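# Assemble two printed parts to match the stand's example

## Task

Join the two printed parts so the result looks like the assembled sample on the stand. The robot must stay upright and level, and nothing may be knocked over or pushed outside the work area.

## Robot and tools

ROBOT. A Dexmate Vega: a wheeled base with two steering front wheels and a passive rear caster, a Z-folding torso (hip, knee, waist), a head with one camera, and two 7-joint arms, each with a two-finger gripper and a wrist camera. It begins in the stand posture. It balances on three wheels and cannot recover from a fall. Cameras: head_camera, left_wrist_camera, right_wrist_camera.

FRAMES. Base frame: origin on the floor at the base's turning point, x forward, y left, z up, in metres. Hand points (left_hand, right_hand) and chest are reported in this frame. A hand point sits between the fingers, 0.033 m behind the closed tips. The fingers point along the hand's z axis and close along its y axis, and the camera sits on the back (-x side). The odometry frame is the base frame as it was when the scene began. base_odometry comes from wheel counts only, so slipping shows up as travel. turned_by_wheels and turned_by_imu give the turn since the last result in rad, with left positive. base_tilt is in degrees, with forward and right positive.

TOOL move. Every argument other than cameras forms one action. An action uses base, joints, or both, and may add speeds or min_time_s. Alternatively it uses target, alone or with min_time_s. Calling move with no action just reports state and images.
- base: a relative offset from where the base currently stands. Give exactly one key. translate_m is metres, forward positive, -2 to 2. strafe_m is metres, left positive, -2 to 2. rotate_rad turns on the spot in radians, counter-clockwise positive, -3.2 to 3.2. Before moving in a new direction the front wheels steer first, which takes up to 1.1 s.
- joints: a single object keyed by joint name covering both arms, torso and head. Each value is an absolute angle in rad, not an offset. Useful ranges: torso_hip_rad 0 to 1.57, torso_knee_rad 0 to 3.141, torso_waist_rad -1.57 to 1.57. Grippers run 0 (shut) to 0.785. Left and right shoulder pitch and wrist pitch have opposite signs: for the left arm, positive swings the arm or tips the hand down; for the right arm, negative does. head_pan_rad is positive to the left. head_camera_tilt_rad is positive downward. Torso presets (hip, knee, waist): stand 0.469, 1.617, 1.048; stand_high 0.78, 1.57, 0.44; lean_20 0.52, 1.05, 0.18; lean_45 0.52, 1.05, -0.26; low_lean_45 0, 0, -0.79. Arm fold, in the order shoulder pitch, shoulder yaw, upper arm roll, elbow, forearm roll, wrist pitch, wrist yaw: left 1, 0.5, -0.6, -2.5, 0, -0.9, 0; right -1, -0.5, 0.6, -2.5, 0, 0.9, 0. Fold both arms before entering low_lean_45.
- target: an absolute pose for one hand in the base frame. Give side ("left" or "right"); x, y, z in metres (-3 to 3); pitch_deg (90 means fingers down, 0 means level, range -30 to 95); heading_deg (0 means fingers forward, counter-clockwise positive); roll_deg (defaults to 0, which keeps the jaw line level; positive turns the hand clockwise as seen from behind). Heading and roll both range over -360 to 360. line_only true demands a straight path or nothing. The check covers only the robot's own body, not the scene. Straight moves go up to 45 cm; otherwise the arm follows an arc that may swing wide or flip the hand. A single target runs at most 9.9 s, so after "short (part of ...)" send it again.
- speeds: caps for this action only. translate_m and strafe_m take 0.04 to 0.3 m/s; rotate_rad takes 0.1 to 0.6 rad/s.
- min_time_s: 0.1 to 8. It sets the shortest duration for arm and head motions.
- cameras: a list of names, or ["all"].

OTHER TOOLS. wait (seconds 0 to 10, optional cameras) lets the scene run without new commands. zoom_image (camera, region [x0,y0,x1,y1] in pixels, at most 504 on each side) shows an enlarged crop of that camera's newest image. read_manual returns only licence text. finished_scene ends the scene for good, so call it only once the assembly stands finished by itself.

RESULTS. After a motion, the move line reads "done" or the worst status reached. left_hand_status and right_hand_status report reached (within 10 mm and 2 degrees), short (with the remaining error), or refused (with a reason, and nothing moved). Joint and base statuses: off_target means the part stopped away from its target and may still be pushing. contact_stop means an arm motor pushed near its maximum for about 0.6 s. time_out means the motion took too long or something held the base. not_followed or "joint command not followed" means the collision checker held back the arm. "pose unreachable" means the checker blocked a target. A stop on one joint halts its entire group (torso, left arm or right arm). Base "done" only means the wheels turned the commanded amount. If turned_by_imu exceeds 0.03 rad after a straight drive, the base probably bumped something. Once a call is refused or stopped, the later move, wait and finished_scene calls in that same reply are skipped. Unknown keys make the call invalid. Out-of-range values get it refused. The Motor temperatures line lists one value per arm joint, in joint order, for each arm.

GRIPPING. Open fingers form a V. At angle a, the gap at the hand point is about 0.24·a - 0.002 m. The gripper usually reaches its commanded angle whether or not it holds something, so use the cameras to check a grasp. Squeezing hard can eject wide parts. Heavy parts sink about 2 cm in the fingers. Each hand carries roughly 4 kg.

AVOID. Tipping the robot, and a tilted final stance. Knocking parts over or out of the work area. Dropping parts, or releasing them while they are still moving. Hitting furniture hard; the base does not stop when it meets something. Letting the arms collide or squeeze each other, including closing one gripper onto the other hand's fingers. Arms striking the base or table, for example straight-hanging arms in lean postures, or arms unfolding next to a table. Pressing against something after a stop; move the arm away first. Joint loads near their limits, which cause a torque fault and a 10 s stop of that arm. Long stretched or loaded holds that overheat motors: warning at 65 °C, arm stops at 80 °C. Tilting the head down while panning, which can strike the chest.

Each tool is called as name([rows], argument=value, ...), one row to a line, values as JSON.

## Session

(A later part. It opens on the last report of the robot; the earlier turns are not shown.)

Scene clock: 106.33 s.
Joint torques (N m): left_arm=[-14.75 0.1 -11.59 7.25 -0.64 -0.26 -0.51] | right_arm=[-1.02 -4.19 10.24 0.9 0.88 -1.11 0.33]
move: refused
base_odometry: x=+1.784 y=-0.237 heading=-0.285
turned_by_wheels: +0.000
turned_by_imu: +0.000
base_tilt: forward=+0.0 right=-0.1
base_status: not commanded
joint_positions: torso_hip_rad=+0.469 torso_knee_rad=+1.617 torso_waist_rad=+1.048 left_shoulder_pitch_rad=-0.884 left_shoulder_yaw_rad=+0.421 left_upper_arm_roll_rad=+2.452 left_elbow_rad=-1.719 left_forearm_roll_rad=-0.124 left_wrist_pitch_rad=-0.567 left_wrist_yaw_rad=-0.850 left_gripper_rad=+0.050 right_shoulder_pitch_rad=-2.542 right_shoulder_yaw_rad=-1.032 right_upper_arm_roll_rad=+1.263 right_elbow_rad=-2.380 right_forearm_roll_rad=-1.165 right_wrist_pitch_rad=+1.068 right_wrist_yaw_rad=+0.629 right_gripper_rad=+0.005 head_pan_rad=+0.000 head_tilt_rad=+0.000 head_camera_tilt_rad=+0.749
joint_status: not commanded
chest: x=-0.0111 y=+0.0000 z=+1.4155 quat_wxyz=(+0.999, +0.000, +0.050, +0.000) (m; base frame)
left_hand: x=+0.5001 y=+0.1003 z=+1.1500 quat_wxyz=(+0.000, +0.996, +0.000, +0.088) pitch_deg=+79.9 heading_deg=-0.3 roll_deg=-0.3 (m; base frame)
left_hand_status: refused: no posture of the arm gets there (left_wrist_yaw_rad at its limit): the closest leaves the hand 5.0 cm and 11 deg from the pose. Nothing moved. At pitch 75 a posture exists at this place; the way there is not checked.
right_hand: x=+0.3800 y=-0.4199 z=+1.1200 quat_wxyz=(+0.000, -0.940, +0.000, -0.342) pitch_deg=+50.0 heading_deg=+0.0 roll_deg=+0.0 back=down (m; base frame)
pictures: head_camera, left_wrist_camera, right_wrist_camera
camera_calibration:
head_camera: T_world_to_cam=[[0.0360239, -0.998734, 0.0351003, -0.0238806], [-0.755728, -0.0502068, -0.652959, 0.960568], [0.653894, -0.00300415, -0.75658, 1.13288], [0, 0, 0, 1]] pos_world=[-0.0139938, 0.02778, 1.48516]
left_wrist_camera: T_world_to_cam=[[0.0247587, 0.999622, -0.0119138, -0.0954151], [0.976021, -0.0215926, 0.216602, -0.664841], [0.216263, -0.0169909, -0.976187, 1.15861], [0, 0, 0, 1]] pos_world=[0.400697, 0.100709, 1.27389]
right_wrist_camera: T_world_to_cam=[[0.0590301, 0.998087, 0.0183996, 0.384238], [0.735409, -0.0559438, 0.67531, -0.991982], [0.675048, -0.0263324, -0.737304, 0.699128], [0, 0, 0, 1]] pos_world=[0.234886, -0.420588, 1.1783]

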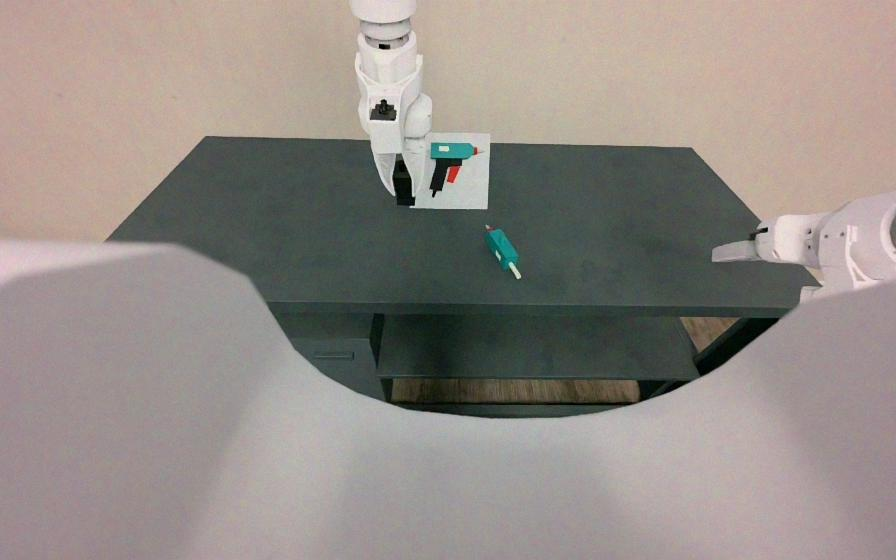

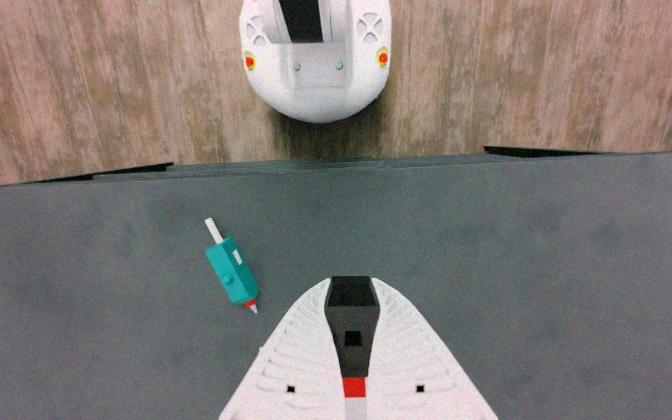

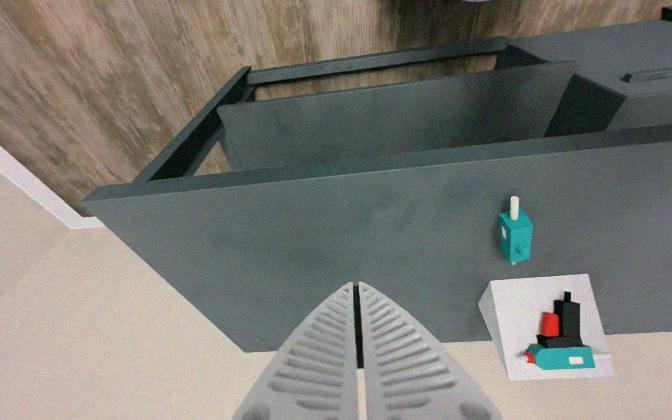

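move(base={"strafe_m": -0.35})

move(base={"rotate_rad": 0.12})

move(target={"side":"left","x":0.53,"y":0.18,"z":1.05,"pitch_deg":90,"heading_deg":14.6}, cameras=["left_wrist_camera","head_camera","right_wrist_camera"])

Scene clock: 111.00 s.
Joint torques (N m): left_arm=[-14.15 0.76 -10.85 7.68 -0.89 1.03 -0.28] | right_arm=[-3.7 -3.82 12.58 1.36 0.26 -0.78 0.16]
move: done
base_odometry: x=+1.687 y=-0.574 heading=-0.281
turned_by_wheels: +0.004
turned_by_imu: -0.005
base_tilt: forward=-0.1 right=-0.1
base_status: done
joint_positions: torso_hip_rad=+0.469 torso_knee_rad=+1.617 torso_waist_rad=+1.048 left_shoulder_pitch_rad=-0.883 left_shoulder_yaw_rad=+0.419 left_upper_arm_roll_rad=+2.452 left_elbow_rad=-1.717 left_forearm_roll_rad=-0.127 left_wrist_pitch_rad=-0.567 left_wrist_yaw_rad=-0.851 left_gripper_rad=+0.050 right_shoulder_pitch_rad=-2.542 right_shoulder_yaw_rad=-1.032 right_upper_arm_roll_rad=+1.263 right_elbow_rad=-2.380 right_forearm_roll_rad=-1.165 right_wrist_pitch_rad=+1.068 right_wrist_yaw_rad=+0.629 right_gripper_rad=+0.005 head_pan_rad=+0.000 head_tilt_rad=+0.000 head_camera_tilt_rad=+0.749
joint_status: not commanded
chest: x=-0.0111 y=+0.0000 z=+1.4155 quat_wxyz=(+0.999, +0.000, +0.050, +0.000) (m; base frame)
left_hand: x=+0.5000 y=+0.1001 z=+1.1500 quat_wxyz=(+0.000, +0.996, +0.000, +0.087) pitch_deg=+80.0 heading_deg=+0.0 roll_deg=+0.0 (m; base frame)
right_hand: x=+0.3800 y=-0.4199 z=+1.1200 quat_wxyz=(+0.000, -0.940, +0.000, -0.342) pitch_deg=+50.0 heading_deg=+0.0 roll_deg=+0.0 back=down (m; base frame)
pictures: none

Scene clock: 112.57 s.
Joint torques (N m): left_arm=[-16.31 0.64 -9.36 7.34 -0.52 0.88 -0.33] | right_arm=[-2.75 -2.94 10.8 2.16 0.36 -1.49 -0.07]
move: done
base_odometry: x=+1.687 y=-0.574 heading=-0.161
turned_by_wheels: +0.119
turned_by_imu: +0.117
base_tilt: forward=-0.1 right=-0.1
base_status: done
joint_positions: torso_hip_rad=+0.469 torso_knee_rad=+1.617 torso_waist_rad=+1.048 left_shoulder_pitch_rad=-0.883 left_shoulder_yaw_rad=+0.419 left_upper_arm_roll_rad=+2.452 left_elbow_rad=-1.717 left_forearm_roll_rad=-0.127 left_wrist_pitch_rad=-0.567 left_wrist_yaw_rad=-0.851 left_gripper_rad=+0.050 right_shoulder_pitch_rad=-2.542 right_shoulder_yaw_rad=-1.032 right_upper_arm_roll_rad=+1.263 right_elbow_rad=-2.380 right_forearm_roll_rad=-1.165 right_wrist_pitch_rad=+1.068 right_wrist_yaw_rad=+0.629 right_gripper_rad=+0.005 head_pan_rad=+0.000 head_tilt_rad=+0.000 head_camera_tilt_rad=+0.749
joint_status: not commanded
chest: x=-0.0111 y=+0.0000 z=+1.4155 quat_wxyz=(+0.999, +0.000, +0.050, +0.000) (m; base frame)
left_hand: x=+0.5000 y=+0.1001 z=+1.1500 quat_wxyz=(+0.000, +0.996, +0.000, +0.087) pitch_deg=+80.0 heading_deg=+0.0 roll_deg=+0.0 (m; base frame)
right_hand: x=+0.3800 y=-0.4199 z=+1.1200 quat_wxyz=(+0.000, -0.940, +0.000, -0.342) pitch_deg=+50.0 heading_deg=+0.0 roll_deg=+0.0 back=down (m; base frame)
pictures: none

Scene clock: 115.67 s.
Joint torques (N m): left_arm=[-17.93 -0.54 -2.24 6.8 -0.59 0.62 -0.45] | right_arm=[-2.64 -4.14 10.8 0.08 0.68 -1.23 -0.09]
move: done
base_odometry: x=+1.687 y=-0.574 heading=-0.161
turned_by_wheels: +0.000
turned_by_imu: +0.000
base_tilt: forward=-0.1 right=-0.1
base_status: not commanded
joint_positions: torso_hip_rad=+0.469 torso_knee_rad=+1.617 torso_waist_rad=+1.048 left_shoulder_pitch_rad=-0.588 left_shoulder_yaw_rad=+0.427 left_upper_arm_roll_rad=+2.534 left_elbow_rad=-1.316 left_forearm_roll_rad=-0.204 left_wrist_pitch_rad=-0.711 left_wrist_yaw_rad=-0.870 left_gripper_rad=+0.050 right_shoulder_pitch_rad=-2.542 right_shoulder_yaw_rad=-1.032 right_upper_arm_roll_rad=+1.263 right_elbow_rad=-2.380 right_forearm_roll_rad=-1.165 right_wrist_pitch_rad=+1.068 right_wrist_yaw_rad=+0.629 right_gripper_rad=+0.005 head_pan_rad=+0.000 head_tilt_rad=+0.000 head_camera_tilt_rad=+0.749
joint_status: not commanded
chest: x=-0.0111 y=+0.0000 z=+1.4155 quat_wxyz=(+0.999, +0.000, +0.050, +0.000) (m; base frame)
left_hand: x=+0.5299 y=+0.1789 z=+1.0513 quat_wxyz=(+0.000, +0.992, +0.126, +0.001) pitch_deg=+89.9 heading_deg=+14.4 roll_deg=+0.0 (m; base frame)
left_hand_status: reached (straight line, planned for 1.6 s): 2 mm and 0.2 deg off.
right_hand: x=+0.3800 y=-0.4199 z=+1.1200 quat_wxyz=(+0.000, -0.940, +0.000, -0.342) pitch_deg=+50.0 heading_deg=+0.0 roll_deg=+0.0 back=down (m; base frame)
pictures: head_camera, left_wrist_camera, right_wrist_camera
camera_calibration:
head_camera: T_world_to_cam=[[0.0360239, -0.998734, 0.0351003, -0.0238806], [-0.755728, -0.0502068, -0.652959, 0.960568], [0.653894, -0.00300415, -0.75658, 1.13288], [0, 0, 0, 1]] pos_world=[-0.0139938, 0.02778, 1.48516]
left_wrist_camera: T_world_to_cam=[[-0.228575, 0.973397, -0.0158375, -0.0328848], [0.972395, 0.229064, 0.0444804, -0.532745], [0.0469249, -0.00523318, -0.998885, 1.16862], [0, 0, 0, 1]] pos_world=[0.455684, 0.160158, 1.19049]
right_wrist_camera: T_world_to_cam=[[0.059097, 0.998084, 0.0183257, 0.384308], [0.735405, -0.055943, 0.675315, -0.991986], [0.675046, -0.0264323, -0.737302, 0.699084], [0, 0, 0, 1]] pos_world=[0.234886, -0.420588, 1.1783]

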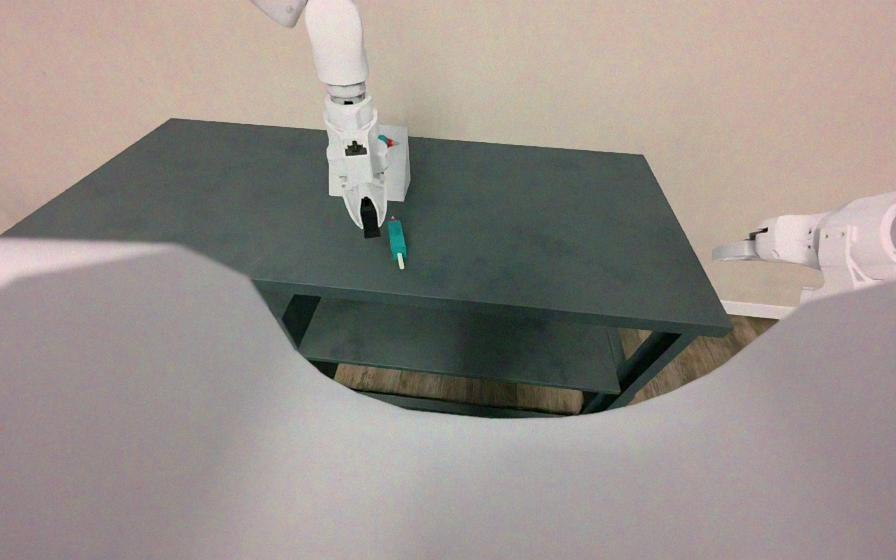

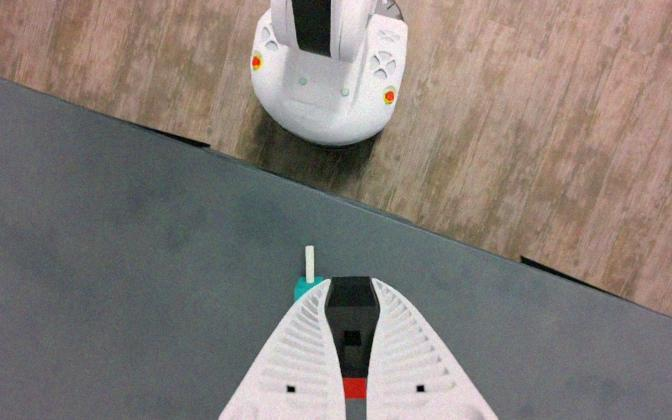

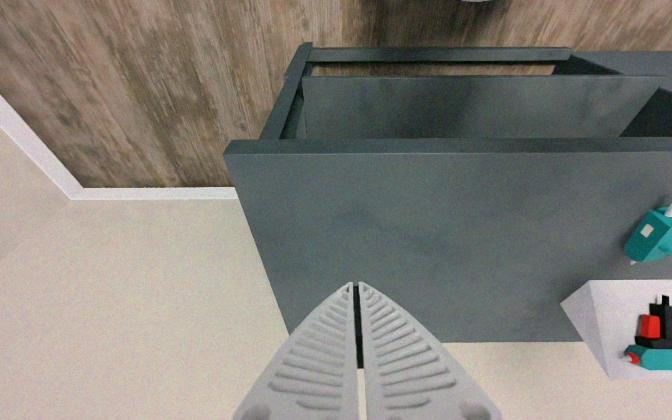

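move(target={"side":"left","x":0.56,"y":0.25,"z":1.05,"pitch_deg":90,"heading_deg":14.6}, cameras=["left_wrist_camera","head_camera"])

zoom_image(camera="left_wrist_camera", region=[150, 200, 390, 360])

zoom_image(camera="head_camera", region=[320, 160, 460, 280])

Scene clock: 118.67 s.
Joint torques (N m): left_arm=[-19.05 1.43 -9.1 5.88 -0.27 0.03 0.35] | right_arm=[-3.86 -4.85 11.95 0.83 0.26 -0.61 -0.17]
move: done
base_odometry: x=+1.687 y=-0.574 heading=-0.161
turned_by_wheels: +0.000
turned_by_imu: +0.000
base_tilt: forward=-0.1 right=-0.1
base_status: not commanded
joint_positions: torso_hip_rad=+0.469 torso_knee_rad=+1.617 torso_waist_rad=+1.048 left_shoulder_pitch_rad=-0.490 left_shoulder_yaw_rad=+0.464 left_upper_arm_roll_rad=+2.533 left_elbow_rad=-1.016 left_forearm_roll_rad=-0.118 left_wrist_pitch_rad=-0.966 left_wrist_yaw_rad=-0.831 left_gripper_rad=+0.050 right_shoulder_pitch_rad=-2.542 right_shoulder_yaw_rad=-1.032 right_upper_arm_roll_rad=+1.263 right_elbow_rad=-2.380 right_forearm_roll_rad=-1.165 right_wrist_pitch_rad=+1.068 right_wrist_yaw_rad=+0.629 right_gripper_rad=+0.005 head_pan_rad=+0.000 head_tilt_rad=+0.000 head_camera_tilt_rad=+0.749
joint_status: not commanded
chest: x=-0.0111 y=+0.0000 z=+1.4155 quat_wxyz=(+0.999, +0.000, +0.050, +0.000) (m; base frame)
left_hand: x=+0.5597 y=+0.2488 z=+1.0500 quat_wxyz=(+0.000, +0.992, +0.127, +0.000) pitch_deg=+90.0 heading_deg=+14.6 roll_deg=+0.0 (m; base frame)
left_hand_status: reached (straight line, planned for 1.3 s): 1 mm and 0.0 deg off.
right_hand: x=+0.3800 y=-0.4199 z=+1.1200 quat_wxyz=(+0.000, -0.940, +0.000, -0.342) pitch_deg=+50.0 heading_deg=+0.0 roll_deg=+0.0 back=down (m; base frame)
pictures: head_camera, left_wrist_camera
camera_calibration:
head_camera: T_world_to_cam=[[0.0360239, -0.998734, 0.0351003, -0.0238806], [-0.755728, -0.0502068, -0.652959, 0.960568], [0.653894, -0.00300415, -0.75658, 1.13288], [0, 0, 0, 1]] pos_world=[-0.0139938, 0.02778, 1.48516]
left_wrist_camera: T_world_to_cam=[[-0.23112, 0.972809, -0.0150535, -0.0934285], [0.971879, 0.231562, 0.0427935, -0.576244], [0.0451157, -0.00473971, -0.998971, 1.16734], [0, 0, 0, 1]] pos_world=[0.48578, 0.229857, 1.18939]

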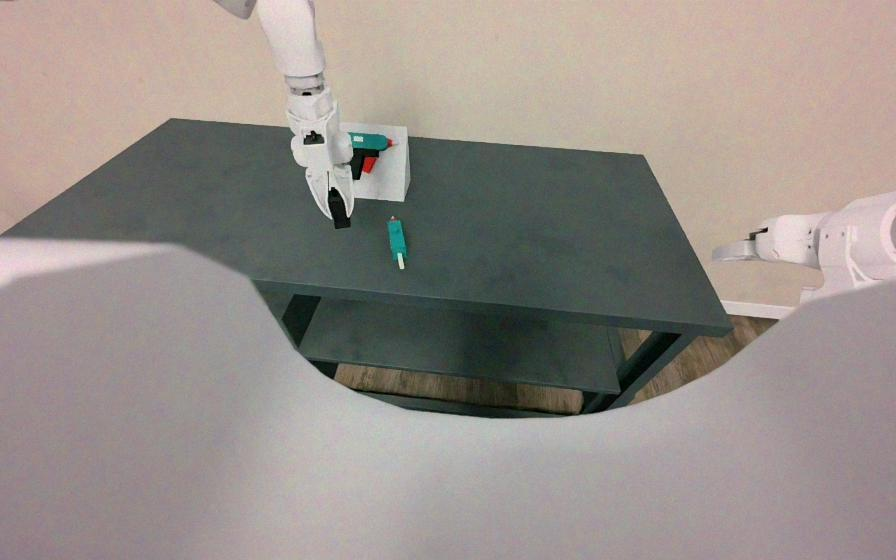

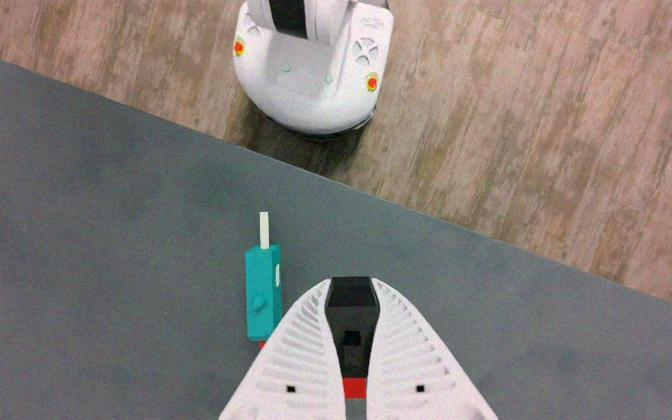

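Scaled by 2.100 from the camera's 672x420 image, which has a finer 960x600 frame.

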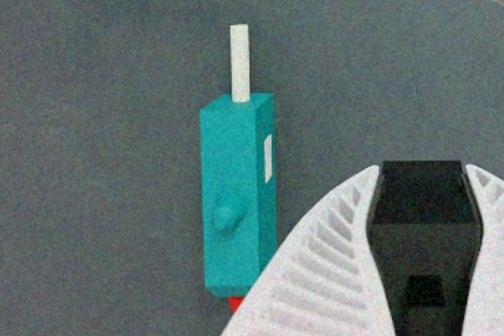

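Scaled by 3.600 from the camera's 896x560 image, which has a finer 960x600 frame.

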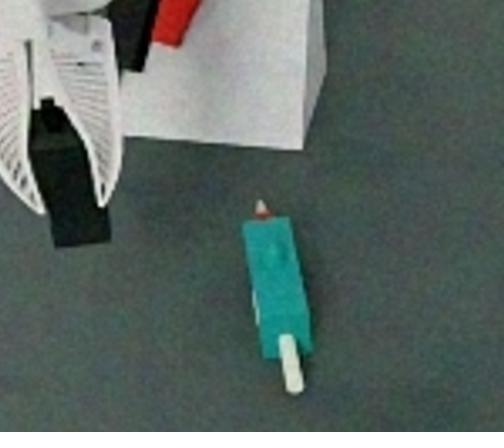

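move(target={"side":"left","x":0.5995,"y":0.145,"z":1.01,"pitch_deg":90,"heading_deg":15.3}, cameras=["left_wrist_camera","head_camera"])

zoom_image(camera="left_wrist_camera", region=[250, 180, 450, 320])

zoom_image(camera="head_camera", region=[340, 180, 450, 280])

Scene clock: 119.93 s.
Joint torques (N m): left_arm=[-18 0.17 -9.01 5.74 -0.58 -0.71 0.44] | right_arm=[-3.39 -5.15 12.8 2.45 0.92 -0.56 0.06]
move: refused
base_odometry: x=+1.687 y=-0.574 heading=-0.161
turned_by_wheels: +0.000
turned_by_imu: +0.000
base_tilt: forward=-0.1 right=-0.1
base_status: not commanded
joint_positions: torso_hip_rad=+0.469 torso_knee_rad=+1.617 torso_waist_rad=+1.048 left_shoulder_pitch_rad=-0.489 left_shoulder_yaw_rad=+0.464 left_upper_arm_roll_rad=+2.533 left_elbow_rad=-1.011 left_forearm_roll_rad=-0.117 left_wrist_pitch_rad=-0.970 left_wrist_yaw_rad=-0.831 left_gripper_rad=+0.050 right_shoulder_pitch_rad=-2.542 right_shoulder_yaw_rad=-1.032 right_upper_arm_roll_rad=+1.263 right_elbow_rad=-2.380 right_forearm_roll_rad=-1.165 right_wrist_pitch_rad=+1.068 right_wrist_yaw_rad=+0.629 right_gripper_rad=+0.005 head_pan_rad=+0.000 head_tilt_rad=+0.000 head_camera_tilt_rad=+0.749
joint_status: not commanded
chest: x=-0.0111 y=+0.0000 z=+1.4155 quat_wxyz=(+0.999, +0.000, +0.050, +0.000) (m; base frame)
left_hand: x=+0.5600 y=+0.2500 z=+1.0500 quat_wxyz=(+0.000, +0.992, +0.127, +0.000) pitch_deg=+90.0 heading_deg=+14.6 roll_deg=+0.0 (m; base frame)
left_hand_status: refused: no posture of the arm gets there (out of reach): the closest leaves the hand 0.2 cm and 0 deg from the pose. Nothing moved. At pitch 75 a posture exists at this place; the way there is not checked.
right_hand: x=+0.3800 y=-0.4199 z=+1.1200 quat_wxyz=(+0.000, -0.940, +0.000, -0.342) pitch_deg=+50.0 heading_deg=+0.0 roll_deg=+0.0 back=down (m; base frame)
pictures: head_camera, left_wrist_camera
camera_calibration:
head_camera: T_world_to_cam=[[0.0360239, -0.998734, 0.0351003, -0.0238806], [-0.755728, -0.0502068, -0.652959, 0.960568], [0.653894, -0.00300415, -0.75658, 1.13288], [0, 0, 0, 1]] pos_world=[-0.0139938, 0.02778, 1.48516]
left_wrist_camera: T_world_to_cam=[[-0.23123, 0.972787, -0.0147944, -0.0946791], [0.971866, 0.231658, 0.0425467, -0.576512], [0.0448161, -0.00454008, -0.998985, 1.16745], [0, 0, 0, 1]] pos_world=[0.48608, 0.230957, 1.18939]

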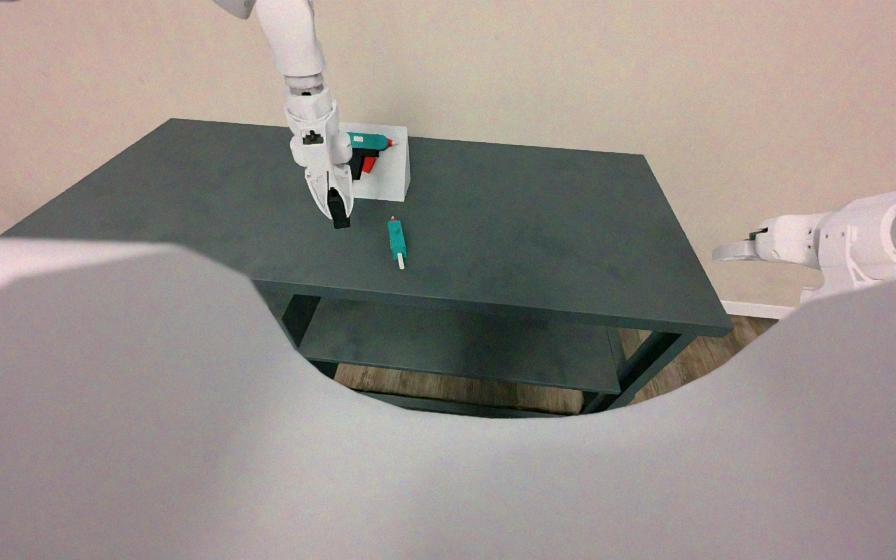

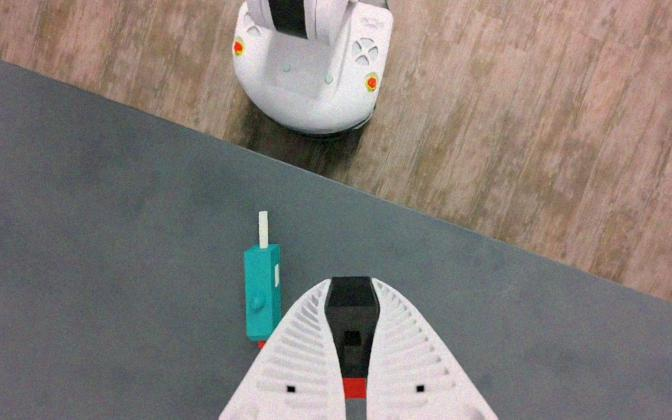

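Scaled by 2.520 from the camera's 672x420 image, which has a finer 960x600 frame.

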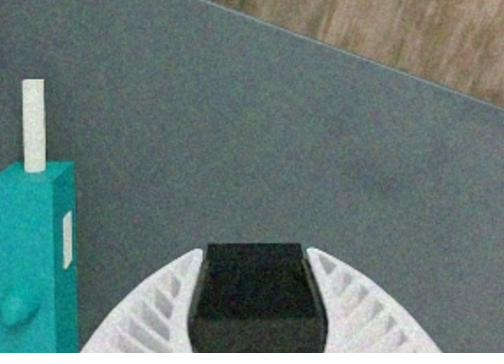

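Scaled by 4.582 from the camera's 896x560 image, which has a finer 960x600 frame.

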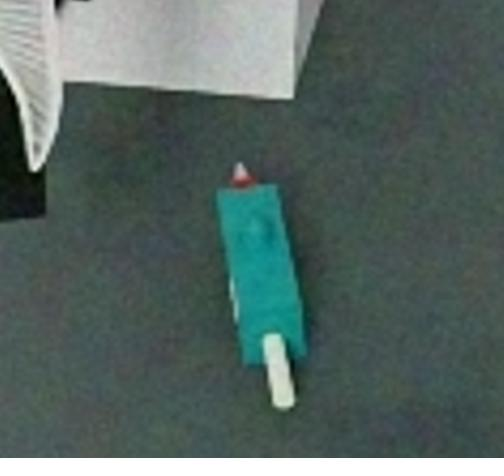

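move(joints={"torso_waist_rad":0.96})

move(target={"side":"left","x":0.5995,"y":0.145,"z":1.01,"pitch_deg":90,"heading_deg":15.3,"line_only":true}, cameras=["left_wrist_camera","head_camera"])

zoom_image(camera="left_wrist_camera", region=[250, 180, 450, 320])

zoom_image(camera="head_camera", region=[340, 160, 450, 260])

Scene clock: 121.67 s.
Joint torques (N m): left_arm=[-18.71 1.05 -9.1 6.43 -0.65 -0.76 0.43] | right_arm=[-2.3 -2.83 11.04 0.74 0.5 -0.21 0.22]
move: done
base_odometry: x=+1.687 y=-0.574 heading=-0.161
turned_by_wheels: +0.000
turned_by_imu: +0.000
base_tilt: forward=-0.1 right=-0.1
base_status: not commanded
joint_positions: torso_hip_rad=+0.469 torso_knee_rad=+1.617 torso_waist_rad=+0.960 left_shoulder_pitch_rad=-0.489 left_shoulder_yaw_rad=+0.464 left_upper_arm_roll_rad=+2.533 left_elbow_rad=-1.010 left_forearm_roll_rad=-0.117 left_wrist_pitch_rad=-0.971 left_wrist_yaw_rad=-0.830 left_gripper_rad=+0.050 right_shoulder_pitch_rad=-2.542 right_shoulder_yaw_rad=-1.032 right_upper_arm_roll_rad=+1.263 right_elbow_rad=-2.380 right_forearm_roll_rad=-1.165 right_wrist_pitch_rad=+1.068 right_wrist_yaw_rad=+0.629 right_gripper_rad=+0.005 head_pan_rad=+0.000 head_tilt_rad=+0.000 head_camera_tilt_rad=+0.749
joint_status: all done
chest: x=+0.0283 y=+0.0000 z=+1.4150 quat_wxyz=(+0.996, +0.000, +0.094, +0.000) (m; base frame)
left_hand: x=+0.5651 y=+0.2501 z=+1.0008 quat_wxyz=(-0.006, +0.991, +0.127, -0.044) pitch_deg=+85.0 heading_deg=+14.5 roll_deg=+0.0 (m; base frame)
right_hand: x=+0.3920 y=-0.4199 z=+1.0864 quat_wxyz=(+0.000, -0.954, +0.000, -0.300) pitch_deg=+55.0 heading_deg=+0.0 roll_deg=+0.0 back=down (m; base frame)
pictures: none

Scene clock: 124.10 s.
Joint torques (N m): left_arm=[-19.82 -0.28 -11.26 4.42 -0.83 0.06 -0.43] | right_arm=[-2.61 -2.22 12.96 1.62 0.77 -0.58 0.01]
move: done
base_odometry: x=+1.687 y=-0.574 heading=-0.161
turned_by_wheels: +0.000
turned_by_imu: +0.000
base_tilt: forward=-0.1 right=-0.1
base_status: not commanded
joint_positions: torso_hip_rad=+0.469 torso_knee_rad=+1.617 torso_waist_rad=+0.960 left_shoulder_pitch_rad=-0.486 left_shoulder_yaw_rad=+0.293 left_upper_arm_roll_rad=+2.468 left_elbow_rad=-1.038 left_forearm_roll_rad=-0.231 left_wrist_pitch_rad=-0.756 left_wrist_yaw_rad=-0.898 left_gripper_rad=+0.050 right_shoulder_pitch_rad=-2.542 right_shoulder_yaw_rad=-1.032 right_upper_arm_roll_rad=+1.263 right_elbow_rad=-2.380 right_forearm_roll_rad=-1.165 right_wrist_pitch_rad=+1.068 right_wrist_yaw_rad=+0.629 right_gripper_rad=+0.005 head_pan_rad=+0.000 head_tilt_rad=+0.000 head_camera_tilt_rad=+0.749
joint_status: not commanded
chest: x=+0.0283 y=+0.0000 z=+1.4150 quat_wxyz=(+0.996, +0.000, +0.094, +0.000) (m; base frame)
left_hand: x=+0.5991 y=+0.1477 z=+1.0099 quat_wxyz=(+0.000, +0.991, +0.133, -0.001) pitch_deg=+89.9 heading_deg=+15.3 roll_deg=+0.0 (m; base frame)
left_hand_status: reached (straight line, planned for 1.0 s): 3 mm and 0.1 deg off.
right_hand: x=+0.3920 y=-0.4199 z=+1.0864 quat_wxyz=(+0.000, -0.954, +0.000, -0.300) pitch_deg=+55.0 heading_deg=+0.0 roll_deg=+0.0 back=down (m; base frame)
pictures: head_camera, left_wrist_camera
camera_calibration:
head_camera: T_world_to_cam=[[0.0389658, -0.998734, 0.0318015, -0.0206983], [-0.810136, -0.050206, -0.584088, 0.89411], [0.584946, -0.00300408, -0.811067, 1.18585], [0, 0, 0, 1]] pos_world=[0.0314987, 0.02778, 1.4847]
left_wrist_camera: T_world_to_cam=[[-0.24296, 0.969928, -0.014501, 0.0203733], [0.969066, 0.243358, 0.0410818, -0.587728], [0.0433753, -0.00407125, -0.999051, 1.12592], [0, 0, 0, 1]] pos_world=[0.52566, 0.127852, 1.14929]

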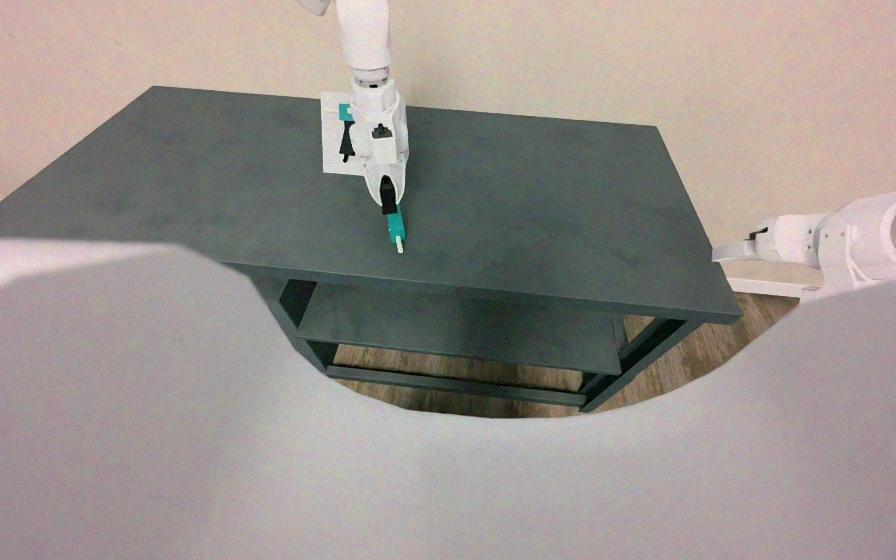

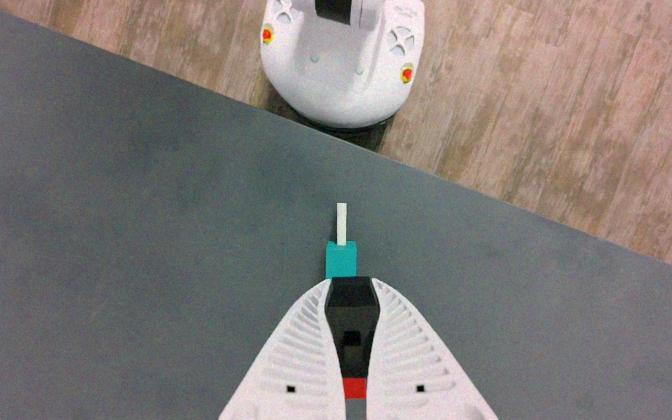

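Scaled by 2.520 from the camera's 672x420 image, which has a finer 960x600 frame.

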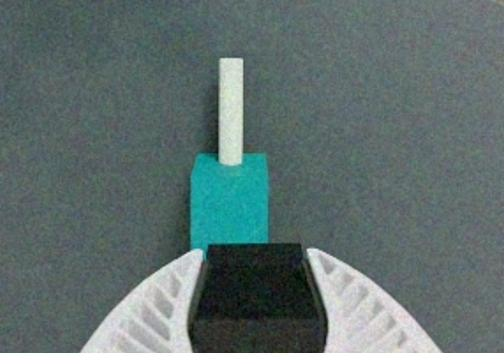

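Scaled by 4.582 from the camera's 896x560 image, which has a finer 960x600 frame.

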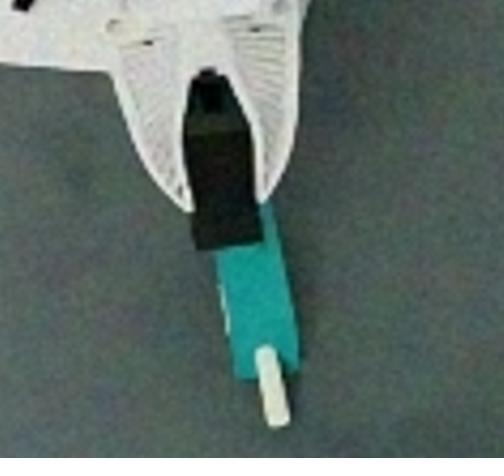

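move(target={"side":"left","x":0.602,"y":0.1362,"z":1.0,"pitch_deg":90,"heading_deg":15.3,"line_only":true})

wait(seconds=0.5, cameras=["left_wrist_camera","head_camera"])

zoom_image(camera="left_wrist_camera", region=[300, 190, 400, 290])

zoom_image(camera="head_camera", region=[360, 180, 430, 260])

Scene clock: 127.77 s.
Joint torques (N m): left_arm=[-19.73 -1.2 -9.56 6.56 -0.5 0.65 -0.58] | right_arm=[-2.81 -3.79 11.19 0.95 0.56 -0.47 0.41]
move: done
base_odometry: x=+1.687 y=-0.574 heading=-0.161
turned_by_wheels: +0.000
turned_by_imu: +0.000
base_tilt: forward=-0.1 right=-0.1
base_status: not commanded
joint_positions: torso_hip_rad=+0.469 torso_knee_rad=+1.617 torso_waist_rad=+0.960 left_shoulder_pitch_rad=-0.456 left_shoulder_yaw_rad=+0.263 left_upper_arm_roll_rad=+2.459 left_elbow_rad=-1.001 left_forearm_roll_rad=-0.236 left_wrist_pitch_rad=-0.750 left_wrist_yaw_rad=-0.900 left_gripper_rad=+0.050 right_shoulder_pitch_rad=-2.542 right_shoulder_yaw_rad=-1.032 right_upper_arm_roll_rad=+1.263 right_elbow_rad=-2.380 right_forearm_roll_rad=-1.165 right_wrist_pitch_rad=+1.068 right_wrist_yaw_rad=+0.629 right_gripper_rad=+0.005 head_pan_rad=+0.000 head_tilt_rad=+0.000 head_camera_tilt_rad=+0.749
joint_status: not commanded
chest: x=+0.0283 y=+0.0000 z=+1.4150 quat_wxyz=(+0.996, +0.000, +0.094, +0.000) (m; base frame)
left_hand: x=+0.6017 y=+0.1376 z=+1.0013 quat_wxyz=(+0.000, +0.991, +0.133, +0.000) pitch_deg=+90.0 heading_deg=+15.3 roll_deg=+0.0 (m; base frame)
left_hand_status: reached (straight line, planned for 0.4 s): 2 mm and 0.0 deg off.
right_hand: x=+0.3920 y=-0.4199 z=+1.0864 quat_wxyz=(+0.000, -0.954, +0.000, -0.300) pitch_deg=+55.0 heading_deg=+0.0 roll_deg=+0.0 back=down (m; base frame)
pictures: none

Scene clock: 128.27 s.
Joint torques (N m): left_arm=[-19.66 0.84 -10.85 6.59 -0.52 0.87 -0.79] | right_arm=[-2.56 -3.39 12.28 1.35 0.71 -0.78 0.18]
base_odometry: x=+1.687 y=-0.574 heading=-0.161
turned_by_wheels: +0.000
turned_by_imu: +0.000
base_tilt: forward=+0.0 right=-0.1
base_status: not commanded
joint_positions: torso_hip_rad=+0.469 torso_knee_rad=+1.617 torso_waist_rad=+0.960 left_shoulder_pitch_rad=-0.454 left_shoulder_yaw_rad=+0.261 left_upper_arm_roll_rad=+2.458 left_elbow_rad=-0.998 left_forearm_roll_rad=-0.236 left_wrist_pitch_rad=-0.750 left_wrist_yaw_rad=-0.900 left_gripper_rad=+0.050 right_shoulder_pitch_rad=-2.542 right_shoulder_yaw_rad=-1.032 right_upper_arm_roll_rad=+1.263 right_elbow_rad=-2.380 right_forearm_roll_rad=-1.165 right_wrist_pitch_rad=+1.068 right_wrist_yaw_rad=+0.629 right_gripper_rad=+0.005 head_pan_rad=+0.000 head_tilt_rad=+0.000 head_camera_tilt_rad=+0.749
joint_status: not commanded
chest: x=+0.0283 y=+0.0000 z=+1.4150 quat_wxyz=(+0.996, +0.000, +0.094, +0.000) (m; base frame)
left_hand: x=+0.6019 y=+0.1368 z=+1.0005 quat_wxyz=(+0.000, +0.991, +0.133, +0.000) pitch_deg=+90.0 heading_deg=+15.3 roll_deg=+0.0 (m; base frame)
left_hand_status: reached (straight line, planned for 0.4 s): 1 mm and 0.0 deg off.
right_hand: x=+0.3920 y=-0.4199 z=+1.0864 quat_wxyz=(+0.000, -0.954, +0.000, -0.300) pitch_deg=+55.0 heading_deg=+0.0 roll_deg=+0.0 back=down (m; base frame)
wait: 0.50 s; at rest by 0.27 s
pictures: head_camera, left_wrist_camera
camera_calibration:
head_camera: T_world_to_cam=[[0.0389658, -0.998734, 0.0318015, -0.0206983], [-0.810136, -0.050206, -0.584088, 0.89411], [0.584946, -0.00300408, -0.811067, 1.18585], [0, 0, 0, 1]] pos_world=[0.0314987, 0.02778, 1.4847]
left_wrist_camera: T_world_to_cam=[[-0.243157, 0.969872, -0.0149008, 0.0321031], [0.968944, 0.24358, 0.0426308, -0.588907], [0.044976, -0.00407203, -0.99898, 1.11534], [0, 0, 0, 1]] pos_world=[0.52826, 0.116851, 1.13979]

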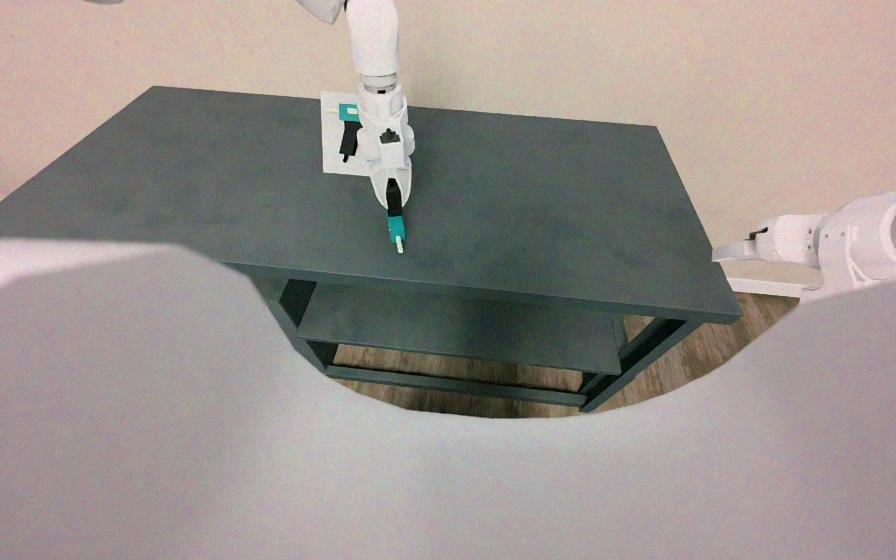

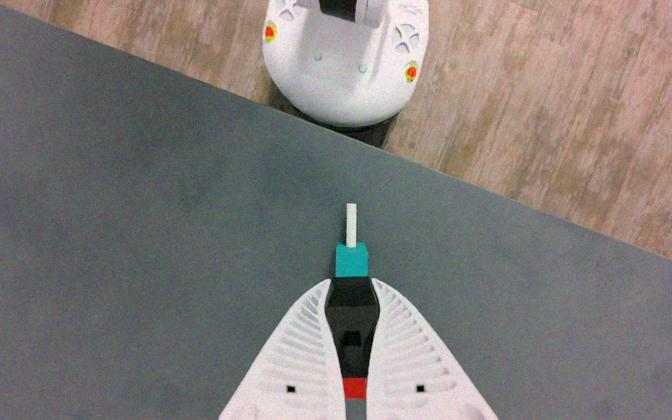

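Scaled by 5.040 from the camera's 672x420 image, which has a finer 960x600 frame.

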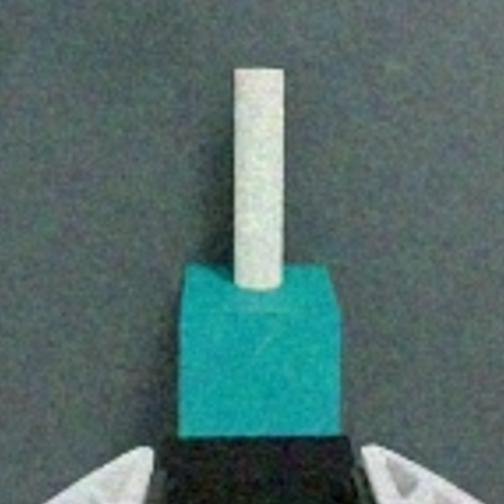

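Scaled by 6.300 from the camera's 896x560 image, which has a finer 960x600 frame.

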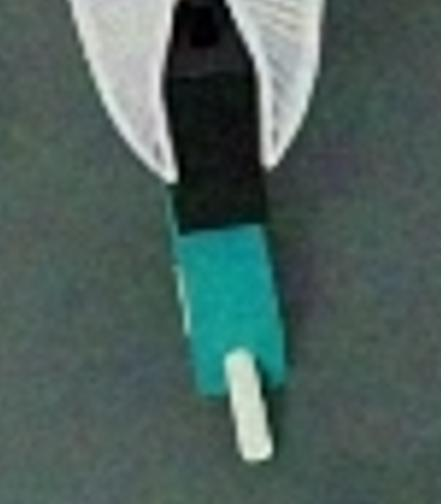

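move(target={"side":"left","x":0.602,"y":0.1365,"z":0.984,"pitch_deg":90,"heading_deg":15.3,"line_only":true})

move(target={"side":"left","x":0.602,"y":0.1365,"z":0.976,"pitch_deg":90,"heading_deg":15.3,"line_only":true}, cameras=["left_wrist_camera","head_camera"])

zoom_image(camera="head_camera", region=[360, 180, 430, 260])

zoom_image(camera="left_wrist_camera", region=[300, 190, 400, 290])

Scene clock: 129.70 s.
Joint torques (N m): left_arm=[-18.78 -1.51 -2.78 7.38 -0.43 0.53 0.27] | right_arm=[-3.66 -2.75 10.73 1.33 0.31 0.62 0.37]
move: done
base_odometry: x=+1.687 y=-0.574 heading=-0.161
turned_by_wheels: +0.000
turned_by_imu: +0.000
base_tilt: forward=-0.1 right=-0.1
base_status: not commanded
joint_positions: torso_hip_rad=+0.469 torso_knee_rad=+1.617 torso_waist_rad=+0.960 left_shoulder_pitch_rad=-0.425 left_shoulder_yaw_rad=+0.251 left_upper_arm_roll_rad=+2.459 left_elbow_rad=-0.977 left_forearm_roll_rad=-0.220 left_wrist_pitch_rad=-0.746 left_wrist_yaw_rad=-0.880 left_gripper_rad=+0.050 right_shoulder_pitch_rad=-2.542 right_shoulder_yaw_rad=-1.032 right_upper_arm_roll_rad=+1.263 right_elbow_rad=-2.380 right_forearm_roll_rad=-1.165 right_wrist_pitch_rad=+1.068 right_wrist_yaw_rad=+0.629 right_gripper_rad=+0.005 head_pan_rad=+0.000 head_tilt_rad=+0.000 head_camera_tilt_rad=+0.749
joint_status: not commanded
chest: x=+0.0283 y=+0.0000 z=+1.4150 quat_wxyz=(+0.996, +0.000, +0.094, +0.000) (m; base frame)
left_hand: x=+0.6020 y=+0.1364 z=+0.9867 quat_wxyz=(+0.000, +0.991, +0.133, +0.000) pitch_deg=+90.0 heading_deg=+15.3 roll_deg=+0.0 (m; base frame)
left_hand_status: reached (straight line, planned for 0.4 s): 3 mm and 0.0 deg off.
right_hand: x=+0.3920 y=-0.4199 z=+1.0864 quat_wxyz=(+0.000, -0.954, +0.000, -0.300) pitch_deg=+55.0 heading_deg=+0.0 roll_deg=+0.0 back=down (m; base frame)
pictures: none

Scene clock: 130.60 s.
Joint torques (N m): left_arm=[-18.17 -0.08 -3.84 7.59 -0.13 0.11 0.13] | right_arm=[-2.7 -4.11 11.51 1.56 0.53 -0.49 0.17]
move: done
base_odometry: x=+1.687 y=-0.574 heading=-0.161
turned_by_wheels: +0.000
turned_by_imu: +0.000
base_tilt: forward=-0.1 right=-0.1
base_status: not commanded
joint_positions: torso_hip_rad=+0.469 torso_knee_rad=+1.617 torso_waist_rad=+0.960 left_shoulder_pitch_rad=-0.408 left_shoulder_yaw_rad=+0.246 left_upper_arm_roll_rad=+2.460 left_elbow_rad=-0.964 left_forearm_roll_rad=-0.210 left_wrist_pitch_rad=-0.744 left_wrist_yaw_rad=-0.869 left_gripper_rad=+0.050 right_shoulder_pitch_rad=-2.542 right_shoulder_yaw_rad=-1.032 right_upper_arm_roll_rad=+1.263 right_elbow_rad=-2.380 right_forearm_roll_rad=-1.165 right_wrist_pitch_rad=+1.068 right_wrist_yaw_rad=+0.629 right_gripper_rad=+0.005 head_pan_rad=+0.000 head_tilt_rad=+0.000 head_camera_tilt_rad=+0.749
joint_status: not commanded
chest: x=+0.0283 y=+0.0000 z=+1.4150 quat_wxyz=(+0.996, +0.000, +0.094, +0.000) (m; base frame)
left_hand: x=+0.6020 y=+0.1364 z=+0.9786 quat_wxyz=(+0.000, +0.991, +0.133, +0.000) pitch_deg=+90.0 heading_deg=+15.3 roll_deg=+0.0 (m; base frame)
left_hand_status: reached (straight line, planned for 0.3 s): 3 mm and 0.0 deg off.
right_hand: x=+0.3920 y=-0.4199 z=+1.0864 quat_wxyz=(+0.000, -0.954, +0.000, -0.300) pitch_deg=+55.0 heading_deg=+0.0 roll_deg=+0.0 back=down (m; base frame)
pictures: head_camera, left_wrist_camera
camera_calibration:
head_camera: T_world_to_cam=[[0.0389658, -0.998734, 0.0318015, -0.0206983], [-0.810136, -0.050206, -0.584088, 0.89411], [0.584946, -0.00300408, -0.811067, 1.18585], [0, 0, 0, 1]] pos_world=[0.0314987, 0.02778, 1.4847]
left_wrist_camera: T_world_to_cam=[[-0.243139, 0.969871, -0.0152883, 0.0325399], [0.968948, 0.243578, 0.0425335, -0.587987], [0.0449759, -0.00447203, -0.998978, 1.0935], [0, 0, 0, 1]] pos_world=[0.52846, 0.116552, 1.11789]

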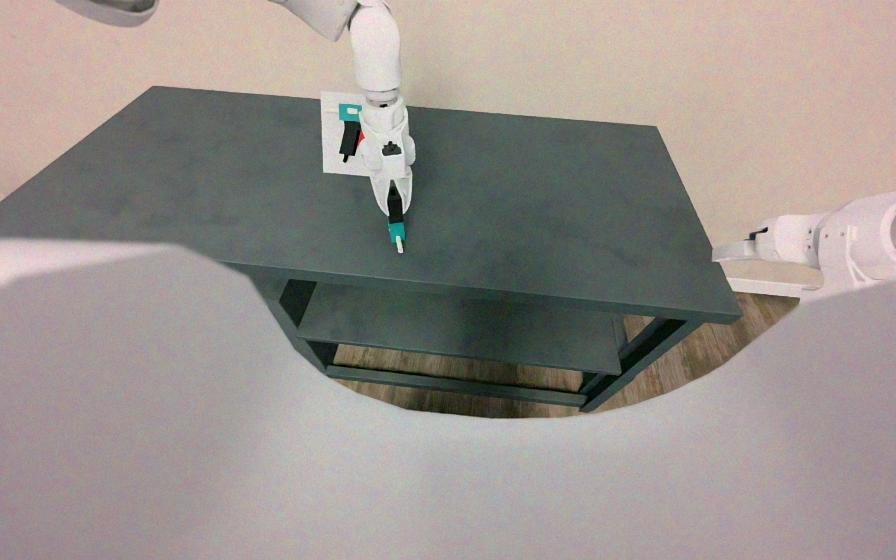

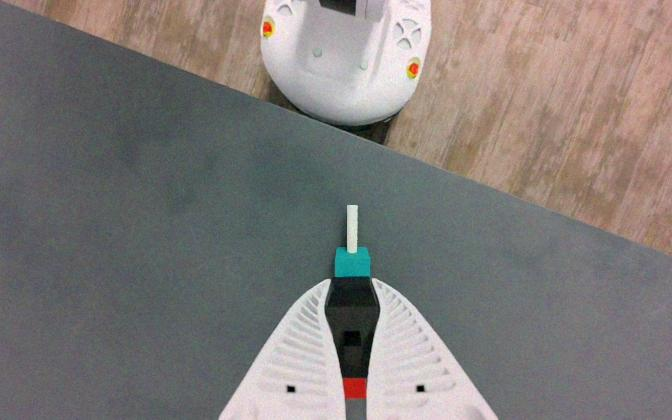

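Scaled by 6.300 from the camera's 896x560 image, which has a finer 960x600 frame.

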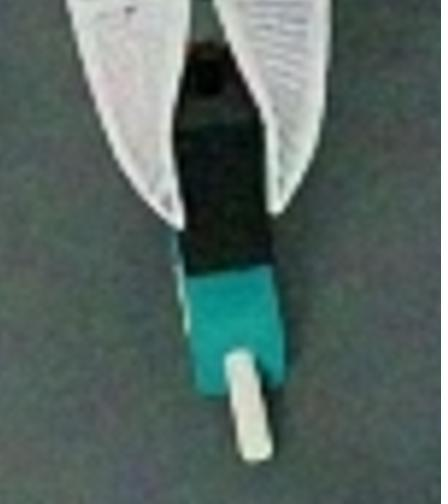

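Scaled by 5.040 from the camera's 672x420 image, which has a finer 960x600 frame.

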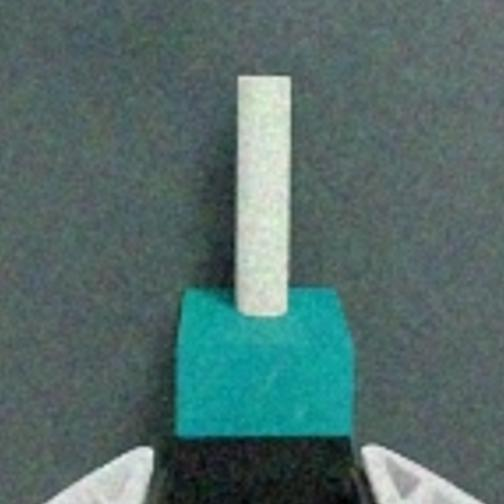

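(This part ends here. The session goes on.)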